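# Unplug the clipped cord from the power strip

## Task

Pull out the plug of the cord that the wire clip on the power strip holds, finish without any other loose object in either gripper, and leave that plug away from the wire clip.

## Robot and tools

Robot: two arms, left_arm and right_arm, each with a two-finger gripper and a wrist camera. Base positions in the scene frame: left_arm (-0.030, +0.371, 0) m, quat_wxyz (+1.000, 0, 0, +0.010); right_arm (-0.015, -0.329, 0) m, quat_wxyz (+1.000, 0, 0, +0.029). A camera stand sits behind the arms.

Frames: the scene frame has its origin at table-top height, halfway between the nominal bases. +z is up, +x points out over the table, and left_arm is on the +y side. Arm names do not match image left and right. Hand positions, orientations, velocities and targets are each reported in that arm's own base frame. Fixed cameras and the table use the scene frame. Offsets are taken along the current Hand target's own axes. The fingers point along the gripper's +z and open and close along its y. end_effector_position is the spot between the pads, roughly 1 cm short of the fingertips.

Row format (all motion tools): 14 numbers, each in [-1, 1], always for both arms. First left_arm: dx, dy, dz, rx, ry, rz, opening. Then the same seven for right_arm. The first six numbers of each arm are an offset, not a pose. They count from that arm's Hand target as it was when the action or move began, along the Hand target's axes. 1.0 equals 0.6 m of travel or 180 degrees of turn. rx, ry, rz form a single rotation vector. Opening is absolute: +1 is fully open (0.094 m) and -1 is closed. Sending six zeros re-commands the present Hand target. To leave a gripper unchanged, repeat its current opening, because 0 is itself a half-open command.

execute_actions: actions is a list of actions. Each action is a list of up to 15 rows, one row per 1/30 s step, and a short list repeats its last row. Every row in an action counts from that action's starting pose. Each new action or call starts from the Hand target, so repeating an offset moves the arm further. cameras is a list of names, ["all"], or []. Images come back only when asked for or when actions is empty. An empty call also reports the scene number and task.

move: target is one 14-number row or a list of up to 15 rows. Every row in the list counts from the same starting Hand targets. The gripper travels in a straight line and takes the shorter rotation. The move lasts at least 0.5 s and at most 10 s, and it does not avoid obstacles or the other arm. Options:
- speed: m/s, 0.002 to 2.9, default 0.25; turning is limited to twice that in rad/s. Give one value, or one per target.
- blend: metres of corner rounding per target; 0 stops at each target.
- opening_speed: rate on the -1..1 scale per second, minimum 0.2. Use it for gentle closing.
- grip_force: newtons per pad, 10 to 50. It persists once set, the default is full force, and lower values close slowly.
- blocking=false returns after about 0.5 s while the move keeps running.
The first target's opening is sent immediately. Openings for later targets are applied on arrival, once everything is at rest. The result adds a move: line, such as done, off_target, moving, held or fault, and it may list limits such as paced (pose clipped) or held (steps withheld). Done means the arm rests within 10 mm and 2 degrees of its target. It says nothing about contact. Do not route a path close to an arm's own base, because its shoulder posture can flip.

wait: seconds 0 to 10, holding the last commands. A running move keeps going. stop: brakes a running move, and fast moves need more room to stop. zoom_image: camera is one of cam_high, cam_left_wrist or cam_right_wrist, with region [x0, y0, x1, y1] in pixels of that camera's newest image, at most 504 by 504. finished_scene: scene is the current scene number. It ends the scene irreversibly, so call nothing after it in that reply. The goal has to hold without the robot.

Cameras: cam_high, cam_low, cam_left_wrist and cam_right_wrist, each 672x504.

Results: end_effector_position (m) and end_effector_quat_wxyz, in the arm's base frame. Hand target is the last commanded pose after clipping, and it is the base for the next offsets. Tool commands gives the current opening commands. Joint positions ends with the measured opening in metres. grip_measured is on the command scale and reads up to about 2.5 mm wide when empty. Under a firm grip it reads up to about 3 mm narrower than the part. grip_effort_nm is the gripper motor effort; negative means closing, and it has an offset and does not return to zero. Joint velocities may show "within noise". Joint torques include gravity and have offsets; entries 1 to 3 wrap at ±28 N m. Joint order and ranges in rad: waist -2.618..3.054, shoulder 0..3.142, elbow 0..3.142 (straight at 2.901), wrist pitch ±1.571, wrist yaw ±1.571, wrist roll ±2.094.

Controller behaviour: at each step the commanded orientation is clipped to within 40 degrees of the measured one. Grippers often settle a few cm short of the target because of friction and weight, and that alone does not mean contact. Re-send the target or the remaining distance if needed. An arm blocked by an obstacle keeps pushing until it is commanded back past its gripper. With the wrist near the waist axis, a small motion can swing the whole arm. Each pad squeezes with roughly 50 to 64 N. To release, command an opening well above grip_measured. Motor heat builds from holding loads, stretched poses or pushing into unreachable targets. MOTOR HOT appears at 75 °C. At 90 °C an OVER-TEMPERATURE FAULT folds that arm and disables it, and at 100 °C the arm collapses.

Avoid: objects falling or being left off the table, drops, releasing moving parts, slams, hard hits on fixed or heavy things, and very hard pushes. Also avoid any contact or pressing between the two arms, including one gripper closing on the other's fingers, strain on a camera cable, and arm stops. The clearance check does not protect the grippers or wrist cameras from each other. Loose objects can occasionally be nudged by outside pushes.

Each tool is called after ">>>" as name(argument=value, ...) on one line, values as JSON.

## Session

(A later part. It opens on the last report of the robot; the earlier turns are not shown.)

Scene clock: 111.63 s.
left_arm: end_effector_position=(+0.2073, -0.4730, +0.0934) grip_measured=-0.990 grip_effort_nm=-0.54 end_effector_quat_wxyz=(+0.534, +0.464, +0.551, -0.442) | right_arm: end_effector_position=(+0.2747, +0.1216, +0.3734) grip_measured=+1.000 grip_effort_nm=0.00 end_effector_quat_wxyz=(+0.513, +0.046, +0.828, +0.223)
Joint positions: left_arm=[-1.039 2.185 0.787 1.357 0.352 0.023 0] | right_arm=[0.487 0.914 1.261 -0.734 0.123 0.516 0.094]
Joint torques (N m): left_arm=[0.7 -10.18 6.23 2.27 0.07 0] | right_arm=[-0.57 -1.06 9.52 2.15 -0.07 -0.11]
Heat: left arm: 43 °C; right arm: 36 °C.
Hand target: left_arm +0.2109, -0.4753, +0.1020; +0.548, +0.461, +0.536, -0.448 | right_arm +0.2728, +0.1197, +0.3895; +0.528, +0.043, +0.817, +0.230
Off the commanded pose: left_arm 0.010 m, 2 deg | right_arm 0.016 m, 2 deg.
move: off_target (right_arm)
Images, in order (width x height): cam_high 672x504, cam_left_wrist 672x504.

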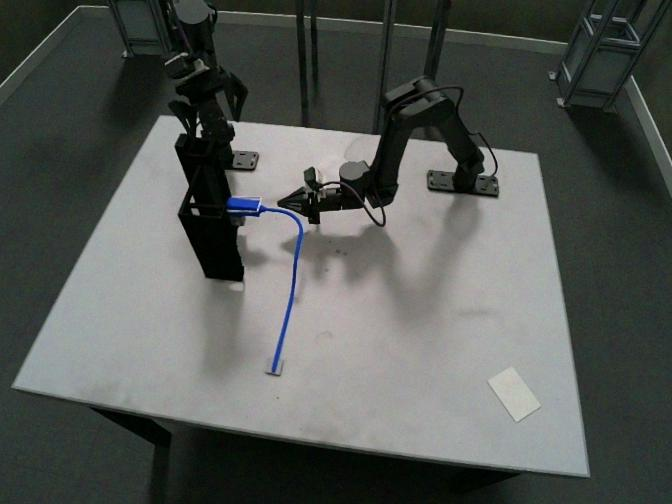

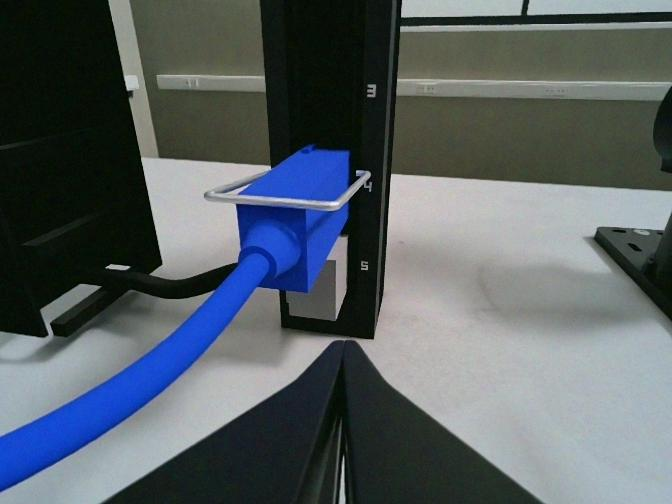

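>>> move(target=[[-0.005,0.004,0.075,0,0,0,-1,0,0,0,0,0,0,1],[-0.06,0.004,0.08,0,0,0,-1,0,0,0,0,0,0,1]], cameras=["cam_high","cam_left_wrist"], speed=0.08)

>>> zoom_image(camera="cam_left_wrist", region=[200, 100, 480, 380])

>>> zoom_image(camera="cam_high", region=[200, 150, 330, 250])

Scene clock: 118.93 s.
left_arm: end_effector_position=(+0.2194, -0.5159, +0.1049) grip_measured=-0.990 grip_effort_nm=-0.53 end_effector_quat_wxyz=(+0.523, +0.471, +0.556, -0.442) | right_arm: end_effector_position=(+0.2747, +0.1216, +0.3734) grip_measured=+1.000 grip_effort_nm=0.01 end_effector_quat_wxyz=(+0.513, +0.046, +0.828, +0.223)
Joint positions: left_arm=[-1.063 2.21 0.988 1.156 0.34 0.023 0] | right_arm=[0.487 0.914 1.261 -0.734 0.123 0.516 0.094]
Joint torques (N m): left_arm=[-0.72 -16.92 7.82 1.95 -0.16 -0.02] | right_arm=[-0.57 -1.06 9.55 2.15 -0.07 -0.12]
Heat: left arm: 41 °C; right arm: 36 °C.
Hand target: left_arm +0.2208, -0.5223, +0.1383; +0.548, +0.461, +0.536, -0.448 | right_arm +0.2728, +0.1197, +0.3895; +0.528, +0.043, +0.817, +0.230
Off the commanded pose: left_arm 0.034 m, 4 deg | right_arm 0.016 m, 2 deg.
move: off_target (left_arm, right_arm)
Images, in order (width x height): cam_high 672x504, cam_left_wrist 672x504.

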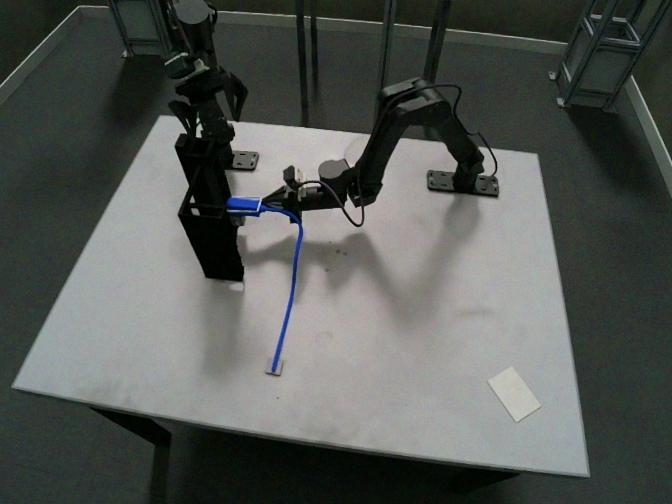

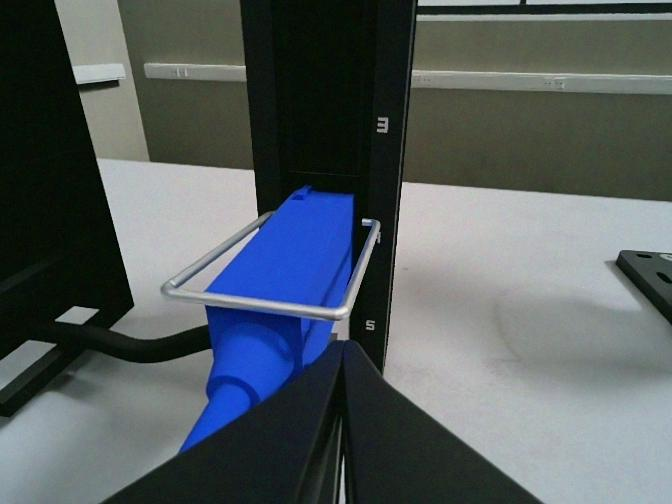

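Scaled by 1.800 from the camera's 672x504 image, which has a finer 960x720 frame.

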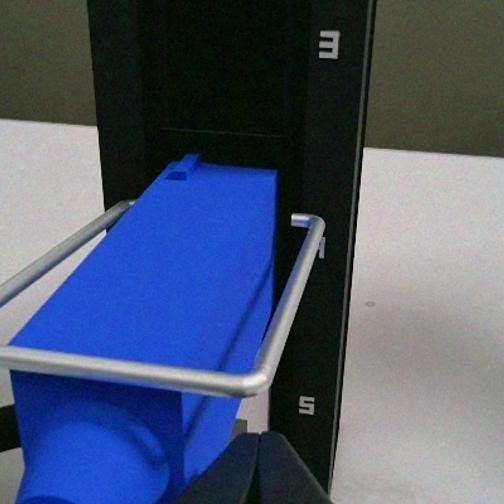

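Scaled by 3.877 from the camera's 672x504 image, which has a finer 960x720 frame.

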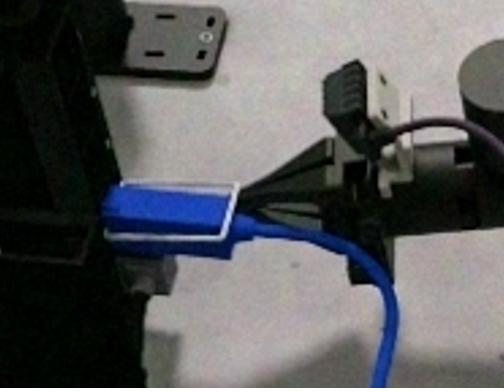

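>>> move(target=[[0.067,-0.007,-0.076,0,0,0,-1,0,0,0,0,0,0,1],[0.06,-0.048,-0.063,-0.194,0,0,-1,0,0,0,0,0,0,1]], cameras=["cam_high","cam_left_wrist"], speed=0.15, blend=0.01)

>>> zoom_image(camera="cam_left_wrist", region=[200, 100, 480, 380])

Scene clock: 129.57 s.
left_arm: end_effector_position=(+0.1861, -0.4864, +0.1011) grip_measured=-0.990 grip_effort_nm=-0.53 end_effector_quat_wxyz=(+0.657, +0.279, +0.646, -0.271) | right_arm: end_effector_position=(+0.2747, +0.1216, +0.3734) grip_measured=+1.000 grip_effort_nm=0.00 end_effector_quat_wxyz=(+0.513, +0.046, +0.828, +0.223)
Joint positions: left_arm=[-1.406 2.236 0.871 1.376 -0.606 0.023 0] | right_arm=[0.487 0.914 1.261 -0.734 0.123 0.516 0.094]
Joint torques (N m): left_arm=[-0.49 -10.61 6.93 1.85 -0.25 0.06] | right_arm=[-0.58 -1.03 9.54 2.13 -0.07 -0.12]
Heat: left arm: 42 °C; right arm: 36 °C.
Hand target: left_arm +0.1867, -0.4899, +0.1016; +0.661, +0.275, +0.646, -0.267 | right_arm +0.2728, +0.1197, +0.3895; +0.528, +0.043, +0.817, +0.230
Off the commanded pose: left_arm 0.004 m, 1 deg | right_arm 0.016 m, 2 deg.
move: off_target (right_arm)
Images, in order (width x height): cam_high 672x504, cam_left_wrist 672x504.

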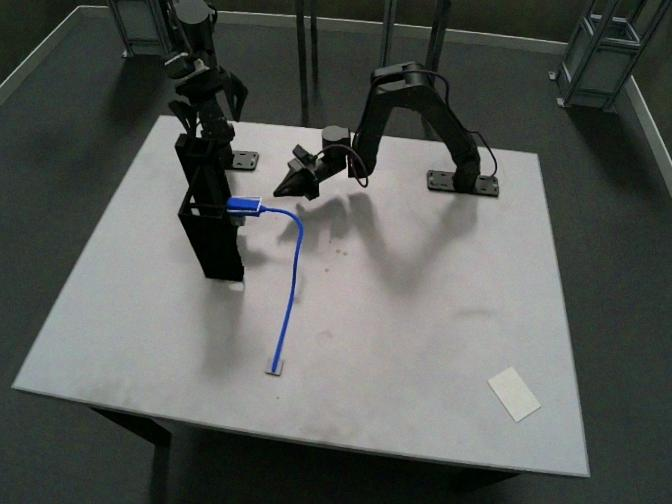

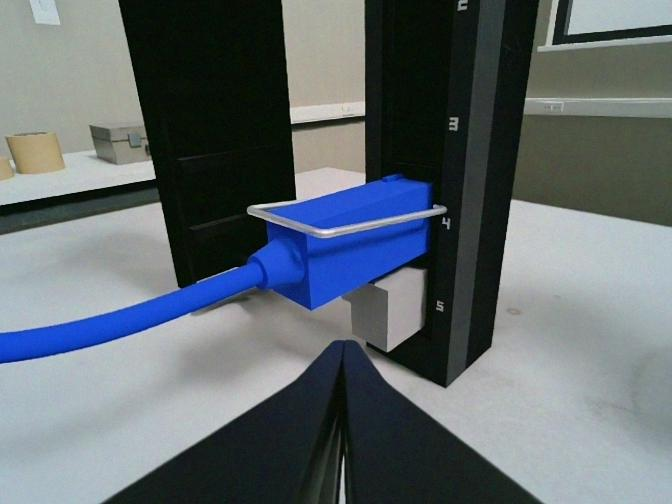

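Scaled by 1.800 from the camera's 672x504 image, which has a finer 960x720 frame.

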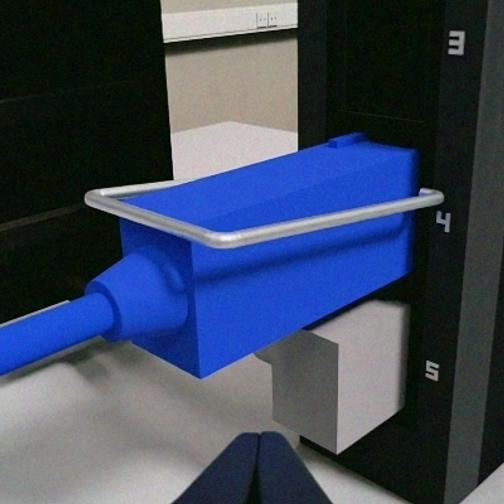

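>>> move(target=[[0,0.009,0.083,0,0,0,-1,0,0,0,0,0,0,1],[-0.058,0.0045,0.088,0,0,0,-1,0,0,0,0,0,0,1]], cameras=["cam_high","cam_left_wrist"], speed=0.08)

>>> zoom_image(camera="cam_left_wrist", region=[200, 100, 480, 380])

>>> zoom_image(camera="cam_high", region=[200, 150, 330, 250])

Scene clock: 140.10 s.
left_arm: end_effector_position=(+0.2223, -0.5203, +0.1039) grip_measured=-0.990 grip_effort_nm=-0.53 end_effector_quat_wxyz=(+0.646, +0.292, +0.660, -0.249) | right_arm: end_effector_position=(+0.2747, +0.1216, +0.3734) grip_measured=+1.000 grip_effort_nm=0.01 end_effector_quat_wxyz=(+0.513, +0.046, +0.828, +0.223)
Joint positions: left_arm=[-1.337 2.266 1.067 1.151 -0.551 0.024 0] | right_arm=[0.487 0.914 1.261 -0.734 0.123 0.516 0.094]
Joint torques (N m): left_arm=[0.34 -17.58 7.83 1.89 0 0.05] | right_arm=[-0.59 -1.06 9.54 2.14 -0.07 -0.11]
Heat: left arm: 39 °C; right arm: 36 °C.
Hand target: left_arm +0.2250, -0.5255, +0.1370; +0.661, +0.275, +0.646, -0.267 | right_arm +0.2728, +0.1197, +0.3895; +0.528, +0.043, +0.817, +0.230
Off the commanded pose: left_arm 0.034 m, 4 deg | right_arm 0.016 m, 2 deg.
move: off_target (left_arm, right_arm)
Images, in order (width x height): cam_high 672x504, cam_left_wrist 672x504.

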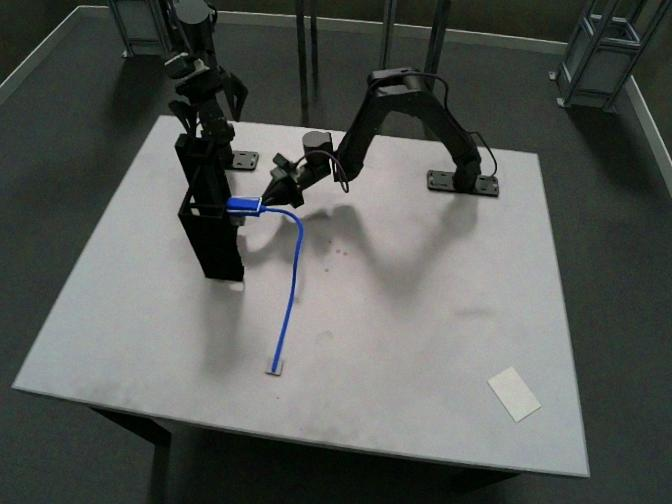

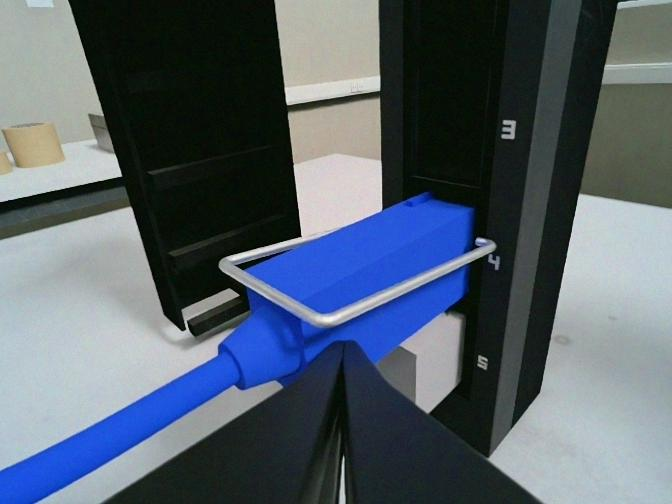

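Scaled by 1.800 from the camera's 672x504 image, which has a finer 960x720 frame.

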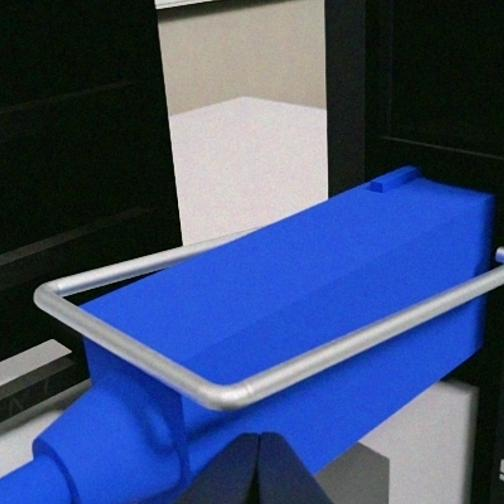

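Scaled by 3.877 from the camera's 672x504 image, which has a finer 960x720 frame.

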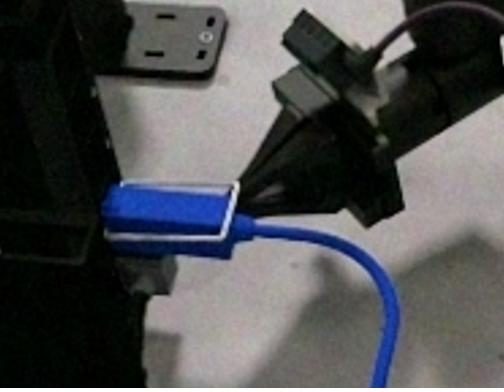

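>>> move(target=[-0.06,-0.005,0.005,0,-0.14,0,-1,0,0,0,0,0,0,1], cameras=["cam_high","cam_left_wrist"], speed=0.06)

>>> zoom_image(camera="cam_left_wrist", region=[200, 100, 480, 380])

>>> zoom_image(camera="cam_high", region=[200, 150, 330, 250])

Scene clock: 151.63 s.
left_arm: end_effector_position=(+0.2227, -0.5315, +0.1365) grip_measured=-0.990 grip_effort_nm=-0.54 end_effector_quat_wxyz=(+0.720, +0.275, +0.577, -0.269) | right_arm: end_effector_position=(+0.2747, +0.1216, +0.3734) grip_measured=+1.000 grip_effort_nm=0.01 end_effector_quat_wxyz=(+0.513, +0.046, +0.828, +0.223)
Joint positions: left_arm=[-1.332 2.379 1.139 1.452 -0.519 0.193 0] | right_arm=[0.487 0.914 1.261 -0.734 0.123 0.516 0.094]
Joint torques (N m): left_arm=[0.7 -13.65 8.02 2.9 0.19 0.06] | right_arm=[-0.57 -1.05 9.55 2.14 -0.07 -0.11]
Heat: left arm: 42 °C; right arm: 36 °C.
Hand target: left_arm +0.2242, -0.5298, +0.1731; +0.786, +0.210, +0.486, -0.320 | right_arm +0.2728, +0.1197, +0.3895; +0.528, +0.043, +0.817, +0.230
Off the commanded pose: left_arm 0.037 m, 16 deg | right_arm 0.016 m, 2 deg.
joint sent to its limit (left arm) — joint 4 (wrist pitch), upper limit. The joint targets are off in orientation, not in position.
move: off_target (left_arm, right_arm)
Images, in order (width x height): cam_high 672x504, cam_left_wrist 672x504.

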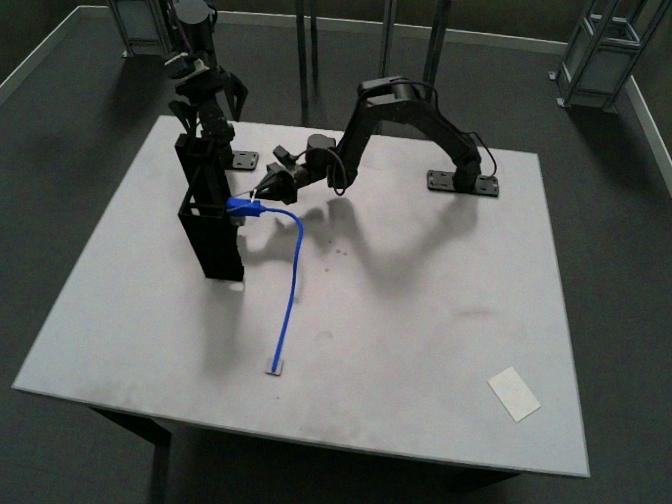

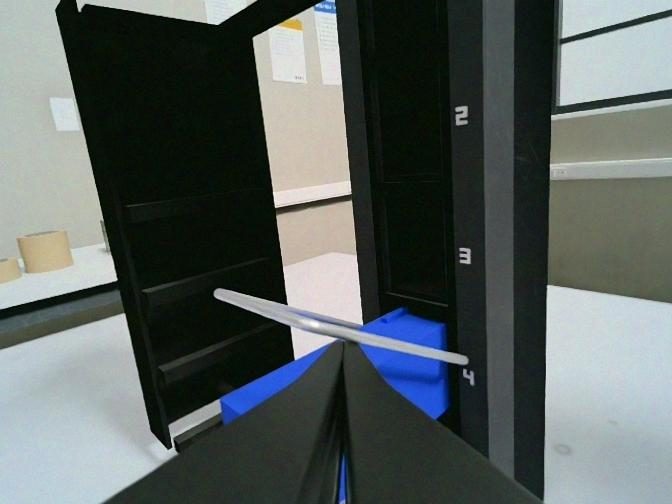

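Scaled by 1.800 from the camera's 672x504 image, which has a finer 960x720 frame.

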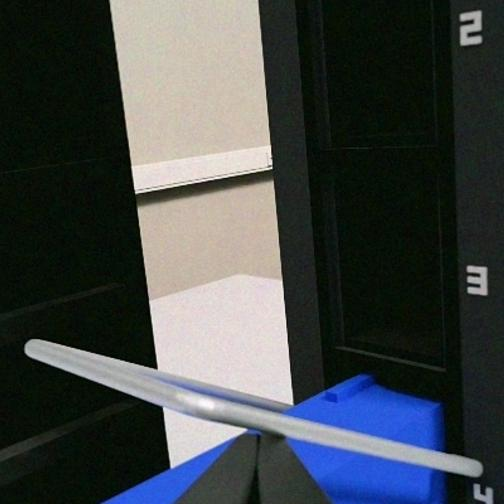

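Scaled by 3.877 from the camera's 672x504 image, which has a finer 960x720 frame.

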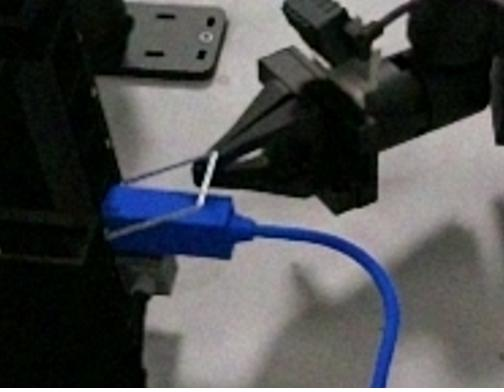

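>>> move(target=[[-0.0315,-0.0133,0.031,0,0,0,-1,0,0,0,0,0,0,1],[-0.04,-0.028,0.0523,0,0,0,-1,0,0,0,0,0,0,1]], cameras=["cam_high","cam_left_wrist"], speed=0.06, blend=0.005)

>>> zoom_image(camera="cam_high", region=[200, 150, 330, 250])

Scene clock: 157.97 s.
left_arm: end_effector_position=(+0.2262, -0.5590, +0.1783) grip_measured=-0.990 grip_effort_nm=-0.53 end_effector_quat_wxyz=(+0.753, +0.255, +0.535, -0.286) | right_arm: end_effector_position=(+0.2747, +0.1216, +0.3734) grip_measured=+1.000 grip_effort_nm=0.00 end_effector_quat_wxyz=(+0.513, +0.046, +0.828, +0.223)
Joint positions: left_arm=[-1.331 2.419 1.312 1.452 -0.498 0.251 0] | right_arm=[0.487 0.914 1.261 -0.734 0.123 0.516 0.094]
Joint torques (N m): left_arm=[0.29 -13.33 8.79 2.82 0.23 0.06] | right_arm=[-0.57 -1.07 9.55 2.14 -0.06 -0.11]
Heat: left arm: 44 °C; right arm: 36 °C.
Hand target: left_arm +0.2243, -0.5547, +0.2081; +0.786, +0.210, +0.486, -0.320 | right_arm +0.2728, +0.1197, +0.3895; +0.528, +0.043, +0.817, +0.230
Off the commanded pose: left_arm 0.030 m, 9 deg | right_arm 0.016 m, 2 deg.
joint sent to its limit (left arm) — joint 4 (wrist pitch), upper limit. The joint targets still meet the commanded pose.
move: off_target (left_arm, right_arm)
Images, in order (width x height): cam_high 672x504, cam_left_wrist 672x504.

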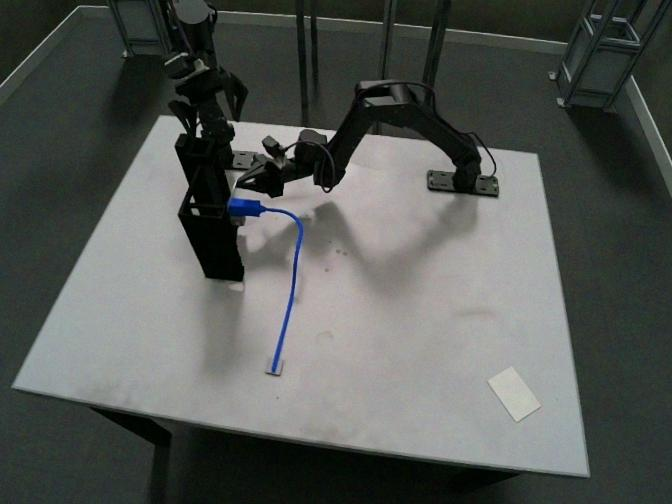

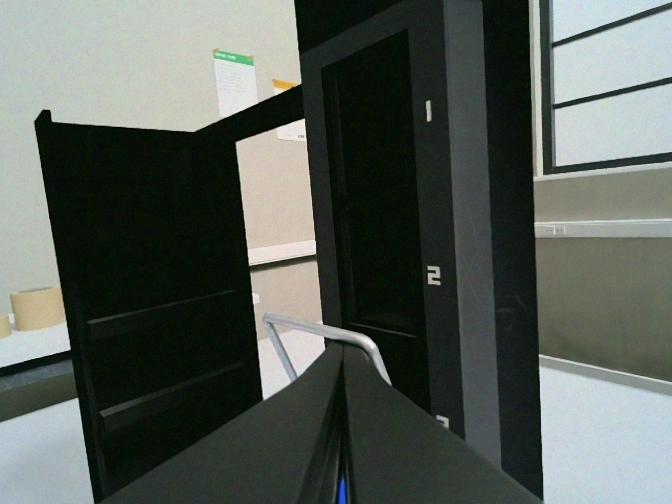

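Scaled by 3.877 from the camera's 672x504 image, which has a finer 960x720 frame.

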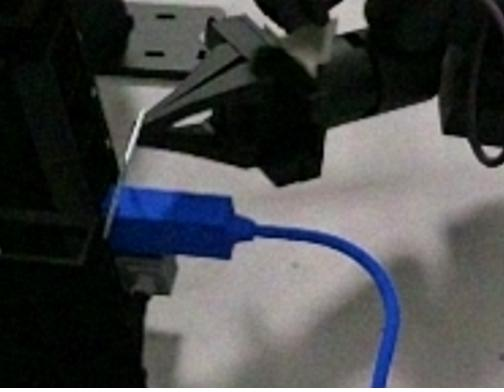

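>>> move(target=[[-0.014,0.0125,-0.097,0,0,0,-1,0,0,0,0,0,0,1],[-0.019,0.13,-0.094,0.2336,0.3487,0.022,-1,0,0,0,0,0,0,1]], cameras=["cam_high","cam_left_wrist"], speed=[0.1,0.3], blend=0.01)

>>> zoom_image(camera="cam_high", region=[200, 150, 330, 250])

Scene clock: 168.37 s.
left_arm: end_effector_position=(+0.2374, -0.4538, +0.1820) grip_measured=-0.990 grip_effort_nm=-0.53 end_effector_quat_wxyz=(+0.301, +0.611, +0.678, -0.276) | right_arm: end_effector_position=(+0.2747, +0.1216, +0.3734) grip_measured=+1.000 grip_effort_nm=0.00 end_effector_quat_wxyz=(+0.513, +0.046, +0.828, +0.223)
Joint positions: left_arm=[-0.961 1.841 1.52 -0.477 0.376 0.35 0] | right_arm=[0.487 0.914 1.261 -0.734 0.123 0.516 0.094]
Joint torques (N m): left_arm=[0.43 -10.84 11.26 1.55 0.34 0.1] | right_arm=[-0.57 -1.09 9.54 2.14 -0.07 -0.11]
Heat: left arm: 46 °C; right arm: 36 °C.
Hand target: left_arm +0.2403, -0.4600, +0.1951; +0.312, +0.612, +0.668, -0.287 | right_arm +0.2728, +0.1197, +0.3895; +0.528, +0.043, +0.817, +0.230
Off the commanded pose: left_arm 0.015 m, 2 deg | right_arm 0.016 m, 2 deg.
move: off_target (left_arm, right_arm)
Images, in order (width x height): cam_high 672x504, cam_left_wrist 672x504.

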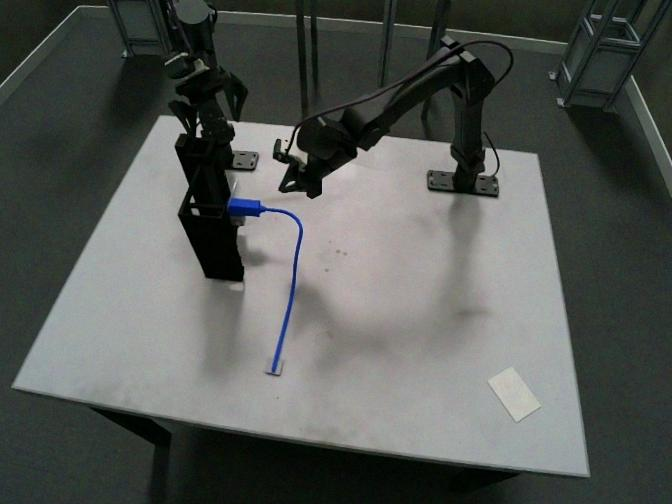

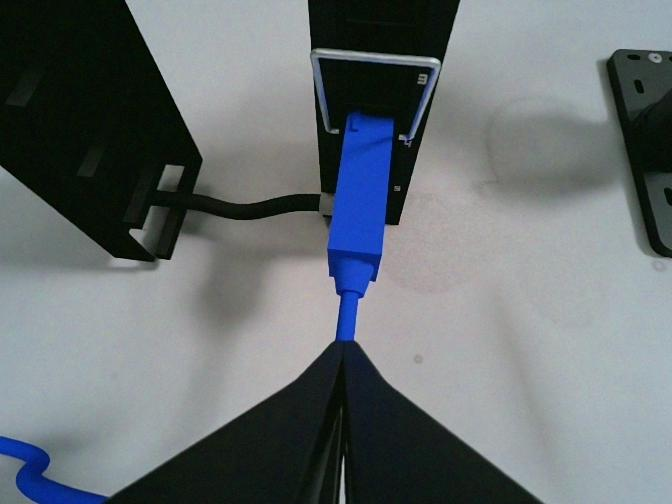

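Scaled by 3.877 from the camera's 672x504 image, which has a finer 960x720 frame.

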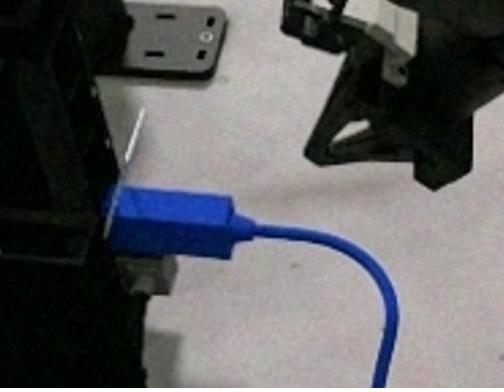

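>>> move(target=[-0.0067,-0.017,0.174,0.0255,0,0.0214,0.28,0,0,0,0,0,0,1], cameras=["cam_high","cam_left_wrist"], speed=0.12)

>>> zoom_image(camera="cam_high", region=[200, 150, 330, 250])

Scene clock: 173.70 s.
left_arm: end_effector_position=(+0.2373, -0.5286, +0.1146) grip_measured=+0.279 grip_effort_nm=0.06 end_effector_quat_wxyz=(+0.274, +0.643, +0.655, -0.287) | right_arm: end_effector_position=(+0.2747, +0.1216, +0.3734) grip_measured=+1.000 grip_effort_nm=0.01 end_effector_quat_wxyz=(+0.513, +0.046, +0.828, +0.223)
Joint positions: left_arm=[-1.031 2.169 1.744 -0.411 0.392 0.368 0.06] | right_arm=[0.487 0.914 1.261 -0.734 0.123 0.516 0.094]
Joint torques (N m): left_arm=[-0.59 -13.82 11.06 1.81 0.36 0.08] | right_arm=[-0.57 -1.07 9.57 2.14 -0.07 -0.12]
Heat: left arm: 44 °C; right arm: 37 °C.
Hand target: left_arm +0.2373, -0.5432, +0.1312; +0.296, +0.646, +0.635, -0.302 | right_arm +0.2728, +0.1197, +0.3895; +0.528, +0.043, +0.817, +0.230
Off the commanded pose: left_arm 0.022 m, 4 deg | right_arm 0.016 m, 2 deg.
move: off_target (left_arm, right_arm)
Images, in order (width x height): cam_high 672x504, cam_left_wrist 672x504.

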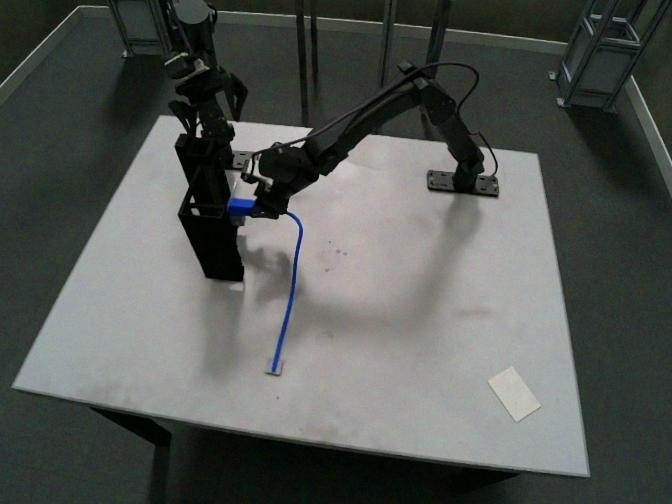

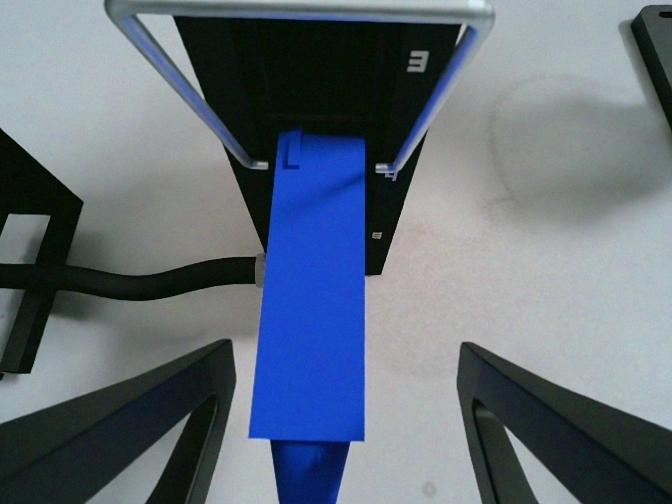

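Scaled by 3.877 from the camera's 672x504 image, which has a finer 960x720 frame.

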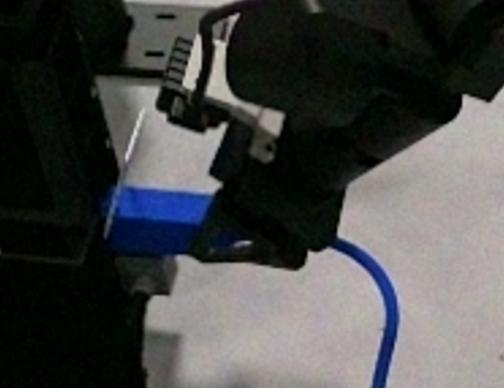

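>>> move(target=[[0,0.015,0.012,0,0,0,0.28,0,0,0,0,0,0,1],[0,0.015,0.012,0,0,0,-0.75,0,0,0,0,0,0,1]], opening_speed=1.0, cameras=["cam_left_wrist"], speed=0.1)

Scene clock: 178.30 s.
left_arm: end_effector_position=(+0.2420, -0.5387, +0.1136) grip_measured=-0.503 grip_effort_nm=-1.05 end_effector_quat_wxyz=(+0.281, +0.648, +0.646, -0.289) | right_arm: end_effector_position=(+0.2747, +0.1216, +0.3734) grip_measured=+1.000 grip_effort_nm=0.00 end_effector_quat_wxyz=(+0.513, +0.046, +0.828, +0.223)
Joint positions: left_arm=[-1.031 2.209 1.796 -0.41 0.399 0.384 0.023] | right_arm=[0.487 0.914 1.261 -0.734 0.123 0.516 0.094]
Joint torques (N m): left_arm=[0.31 -13.79 11.3 1.7 0.36 -0.02] | right_arm=[-0.58 -1.07 9.57 2.14 -0.06 -0.11]
Heat: left arm: 43 °C; right arm: 37 °C.
Hand target: left_arm +0.2462, -0.5489, +0.1266; +0.296, +0.646, +0.635, -0.302 | right_arm +0.2728, +0.1197, +0.3895; +0.528, +0.043, +0.817, +0.230
Off the commanded pose: left_arm 0.017 m, 3 deg | right_arm 0.016 m, 2 deg.
move: off_target (left_arm, right_arm); target 2's new opening was sent with left_arm's hand 0.017 m and 3 deg from that target
Images, in order (width x height): cam_left_wrist 672x504.

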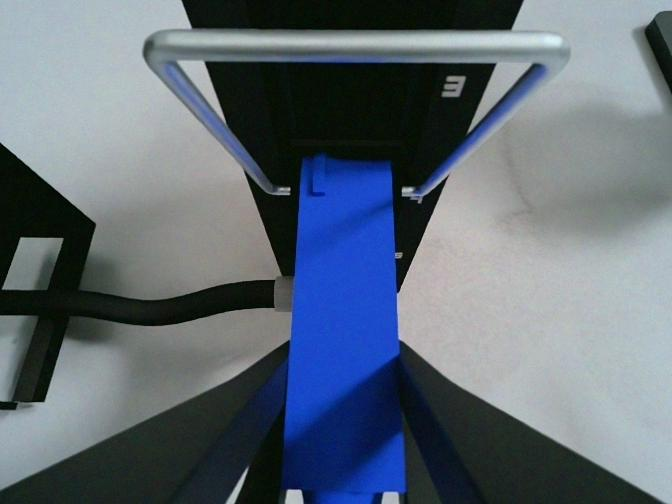

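>>> move(target=[0.0857,0,-0.102,0,0,0,-0.75,0,0,0,0,0,0,1], cameras=["cam_high","cam_left_wrist"], speed=0.06)

Scene clock: 184.17 s.
left_arm: end_effector_position=(+0.2488, -0.4653, +0.0918) grip_measured=-0.503 grip_effort_nm=-1.05 end_effector_quat_wxyz=(+0.264, +0.645, +0.657, -0.288) | right_arm: end_effector_position=(+0.2747, +0.1216, +0.3734) grip_measured=+1.000 grip_effort_nm=0.00 end_effector_quat_wxyz=(+0.513, +0.046, +0.828, +0.223)
Joint positions: left_arm=[-0.927 2.034 1.459 -0.315 0.468 0.457 0.023] | right_arm=[0.487 0.914 1.261 -0.734 0.123 0.516 0.094]
Joint torques (N m): left_arm=[0.09 -18.8 7.39 1.57 0.43 0.08] | right_arm=[-0.58 -1.07 9.57 2.14 -0.06 -0.12]
Heat: left arm: 42 °C; right arm: 37 °C.
Hand target: left_arm +0.2476, -0.4691, +0.1265; +0.297, +0.646, +0.635, -0.302 | right_arm +0.2728, +0.1197, +0.3895; +0.528, +0.043, +0.817, +0.230
Off the commanded pose: left_arm 0.035 m, 5 deg | right_arm 0.016 m, 2 deg.
move: off_target (left_arm, right_arm)
Images, in order (width x height): cam_high 672x504, cam_left_wrist 672x504.

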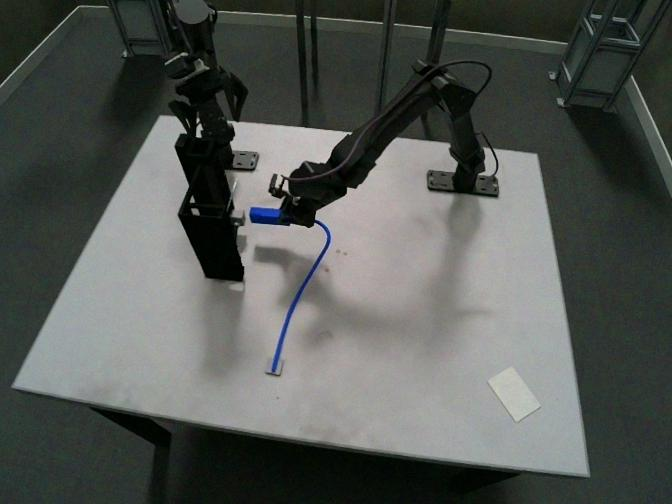

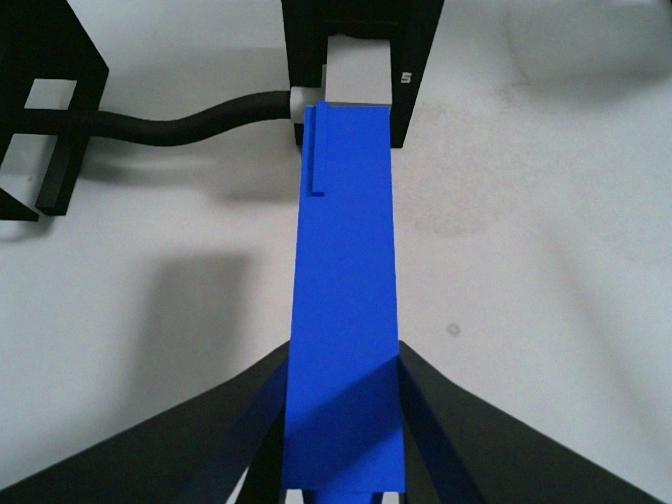

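>>> move(target=[0.127,0,0.02,0,0,0,-0.75,0,0,0,0,0,0,1], cameras=["cam_high","cam_left_wrist"], speed=0.08)

>>> zoom_image(camera="cam_high", region=[200, 150, 400, 300])

Scene clock: 187.60 s.
left_arm: end_effector_position=(+0.2401, -0.4258, +0.0346) grip_measured=-0.503 grip_effort_nm=-1.05 end_effector_quat_wxyz=(+0.262, +0.650, +0.649, -0.295) | right_arm: end_effector_position=(+0.2747, +0.1216, +0.3734) grip_measured=+1.000 grip_effort_nm=0.00 end_effector_quat_wxyz=(+0.513, +0.046, +0.828, +0.223)
Joint positions: left_arm=[-0.875 2.019 1.18 -0.078 0.521 0.518 0.023] | right_arm=[0.487 0.914 1.261 -0.734 0.123 0.516 0.094]
Joint torques (N m): left_arm=[1.14 -16.44 6.23 1.72 0.35 0] | right_arm=[-0.57 -1.07 9.55 2.14 -0.07 -0.11]
Heat: left arm: 42 °C; right arm: 37 °C.
Hand target: left_arm +0.2482, -0.4294, +0.0602; +0.296, +0.647, +0.635, -0.302 | right_arm +0.2728, +0.1197, +0.3895; +0.528, +0.043, +0.817, +0.230
Off the commanded pose: left_arm 0.027 m, 4 deg | right_arm 0.016 m, 2 deg.
move: off_target (left_arm, right_arm)
Images, in order (width x height): cam_high 672x504, cam_left_wrist 672x504.

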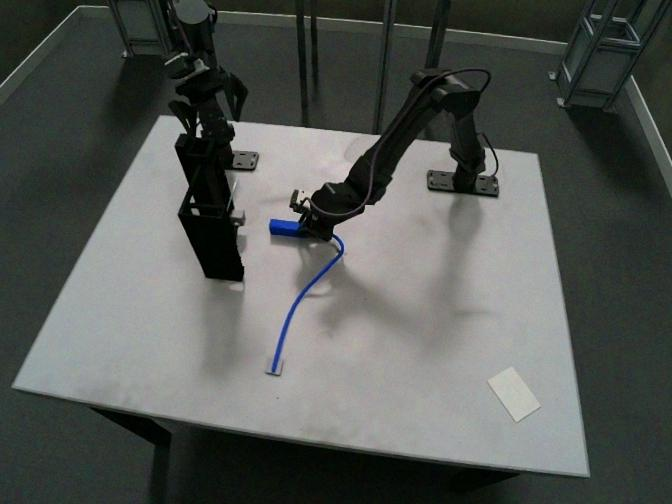

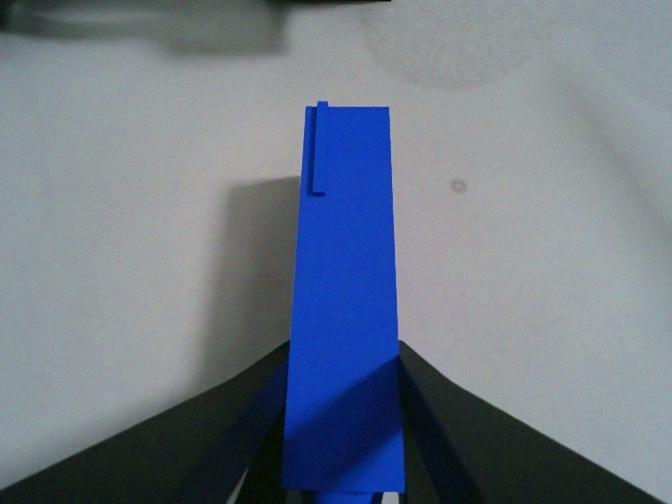

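Scaled by 2.520 from the camera's 672x504 image, which has a finer 960x720 frame.

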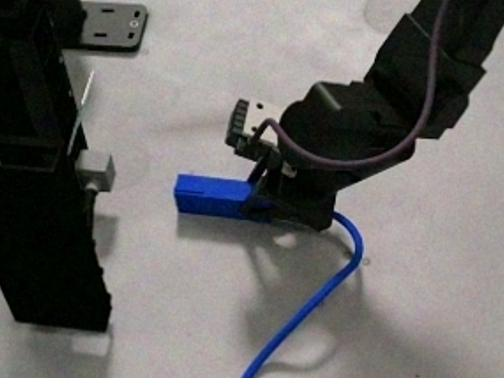

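Lower 18 mm slowly.

>>> move(target=[0.025,0,0.021,0,0,0,-0.75,0,0,0,0,0,0,1], cameras=["cam_low","cam_left_wrist"], speed=0.04)

Scene clock: 190.00 s.
left_arm: end_effector_position=(+0.2412, -0.4274, +0.0340) grip_measured=-0.503 grip_effort_nm=-1.05 end_effector_quat_wxyz=(+0.278, +0.650, +0.641, -0.298) | right_arm: end_effector_position=(+0.2747, +0.1216, +0.3734) grip_measured=+1.000 grip_effort_nm=0.00 end_effector_quat_wxyz=(+0.513, +0.046, +0.828, +0.223)
Joint positions: left_arm=[-0.874 2.019 1.152 -0.014 0.525 0.518 0.023] | right_arm=[0.487 0.914 1.261 -0.734 0.123 0.516 0.094]
Joint torques (N m): left_arm=[1.09 -12.27 6.19 1.79 0.31 0] | right_arm=[-0.58 -1.05 9.55 2.15 -0.06 -0.11]
Heat: left arm: 42 °C; right arm: 37 °C.
Hand target: left_arm +0.2483, -0.4294, +0.0407; +0.297, +0.646, +0.635, -0.302 | right_arm +0.2728, +0.1197, +0.3895; +0.528, +0.043, +0.817, +0.230
Off the commanded pose: left_arm 0.010 m, 2 deg | right_arm 0.016 m, 2 deg.
move: off_target (right_arm)
Images, in order (width x height): cam_low 672x504, cam_left_wrist 672x504.

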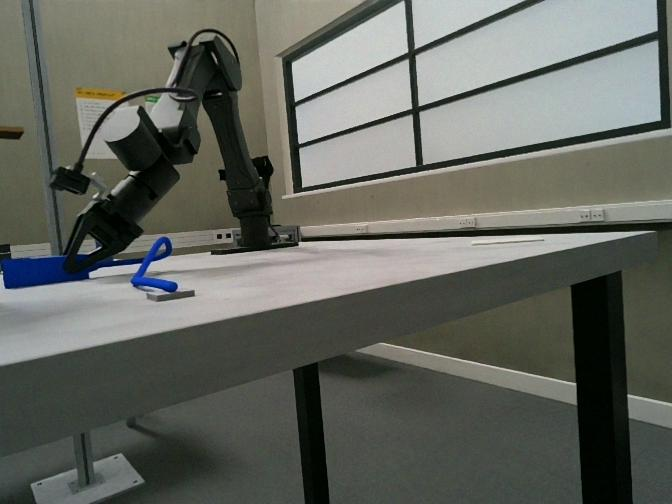

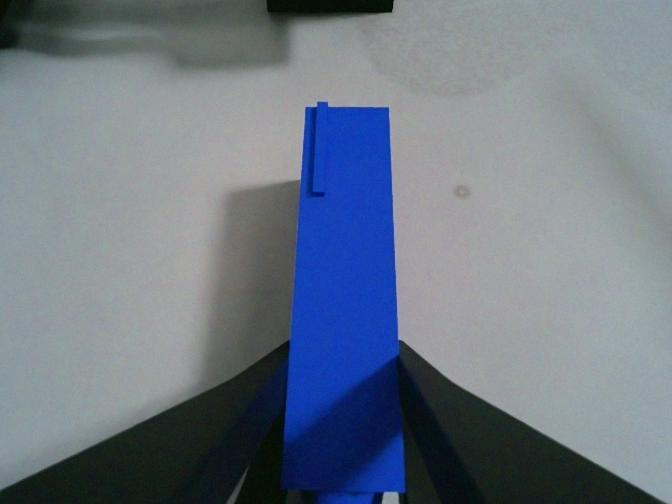

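>>> move(target=[0.02,0,0.016,0,0,0,-0.75,0,0,0,0,0,0,1], cameras=["cam_low","cam_left_wrist"], speed=0.04)

>>> zoom_image(camera="cam_low", region=[0, 200, 200, 320])

Scene clock: 192.87 s.
left_arm: end_effector_position=(+0.2430, -0.4311, +0.0340) grip_measured=-0.503 grip_effort_nm=-1.05 end_effector_quat_wxyz=(+0.295, +0.650, +0.632, -0.302) | right_arm: end_effector_position=(+0.2747, +0.1216, +0.3734) grip_measured=+1.000 grip_effort_nm=0.01 end_effector_quat_wxyz=(+0.513, +0.046, +0.828, +0.223)
Joint positions: left_arm=[-0.874 2.026 1.133 0.05 0.532 0.518 0.023] | right_arm=[0.487 0.914 1.261 -0.734 0.123 0.516 0.094]
Joint torques (N m): left_arm=[1.13 -9.69 5.83 1.74 0.24 -0.04] | right_arm=[-0.58 -1.07 9.55 2.14 -0.07 -0.12]
Heat: left arm: 42 °C; right arm: 37 °C.
Hand target: left_arm +0.2483, -0.4291, +0.0253; +0.296, +0.646, +0.635, -0.302 | right_arm +0.2728, +0.1197, +0.3895; +0.528, +0.043, +0.817, +0.230
Off the commanded pose: left_arm 0.010 m, 1 deg | right_arm 0.016 m, 2 deg.
move: off_target (right_arm)
Images, in order (width x height): cam_low 672x504, cam_left_wrist 672x504.

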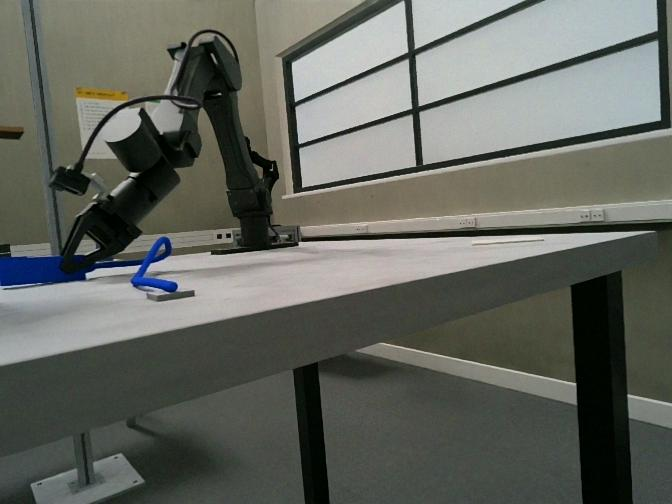

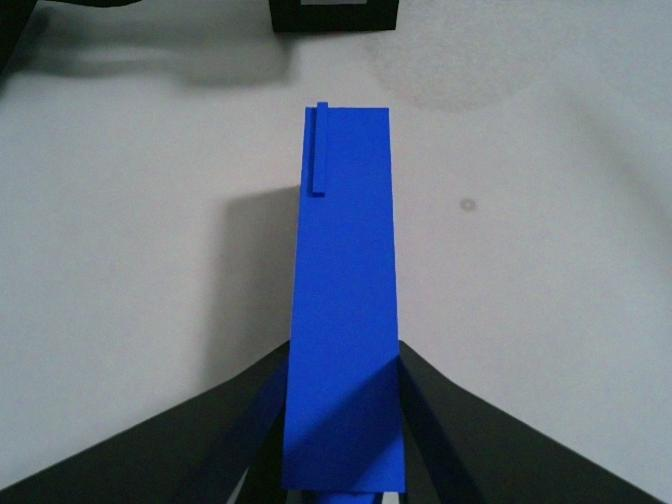

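Scaled by 2.520 from the camera's 672x504 image, which has a finer 960x720 frame.

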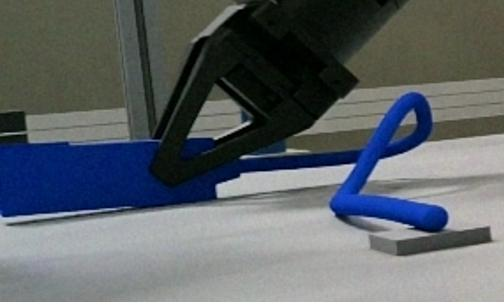

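>>> move(target=[[0,0,0,0,0,0,-0.3,0,0,0,0,0,0,1],[0,0,0,0,0,0,0.1,0,0,0,0,0,0,1],[0,0,-0.2,0,0,0,0.1,0,0,0,0,0,0,1]], opening_speed=0.8, speed=0.12, cameras=["cam_high","cam_left_wrist"])

Scene clock: 199.00 s.
left_arm: end_effector_position=(+0.2528, -0.3365, +0.0867) grip_measured=+0.099 grip_effort_nm=0.06 end_effector_quat_wxyz=(+0.283, +0.644, +0.648, -0.293) | right_arm: end_effector_position=(+0.2747, +0.1216, +0.3734) grip_measured=+1.000 grip_effort_nm=0.00 end_effector_quat_wxyz=(+0.513, +0.046, +0.828, +0.223)
Joint positions: left_arm=[-0.675 1.726 1.018 -0.264 0.627 0.691 0.052] | right_arm=[0.487 0.914 1.261 -0.734 0.123 0.516 0.094]
Joint torques (N m): left_arm=[0.44 -12.72 6.82 1.26 0.54 0.07] | right_arm=[-0.59 -1.06 9.55 2.14 -0.06 -0.11]
Heat: left arm: 42 °C; right arm: 37 °C.
Hand target: left_arm +0.2501, -0.3370, +0.1023; +0.297, +0.646, +0.635, -0.302 | right_arm +0.2728, +0.1197, +0.3895; +0.528, +0.043, +0.817, +0.230
Off the commanded pose: left_arm 0.016 m, 2 deg | right_arm 0.016 m, 2 deg.
move: off_target (left_arm, right_arm)
Images, in order (width x height): cam_high 672x504, cam_left_wrist 672x504.

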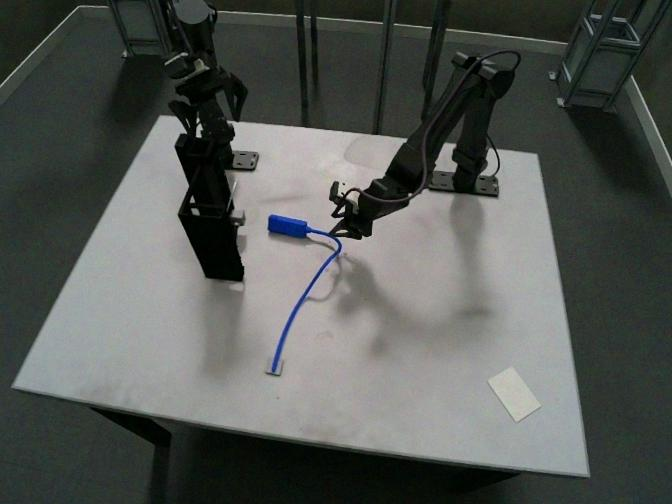

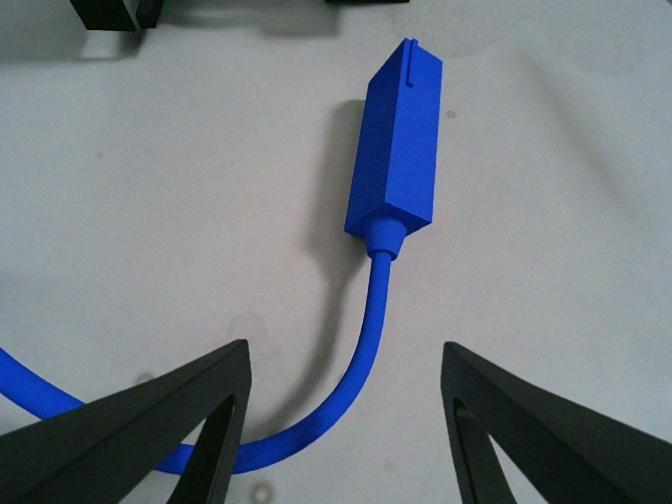

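Plug rests on the table, clear.

>>> finished_scene(scene=2)

The scene is finished: the task was done.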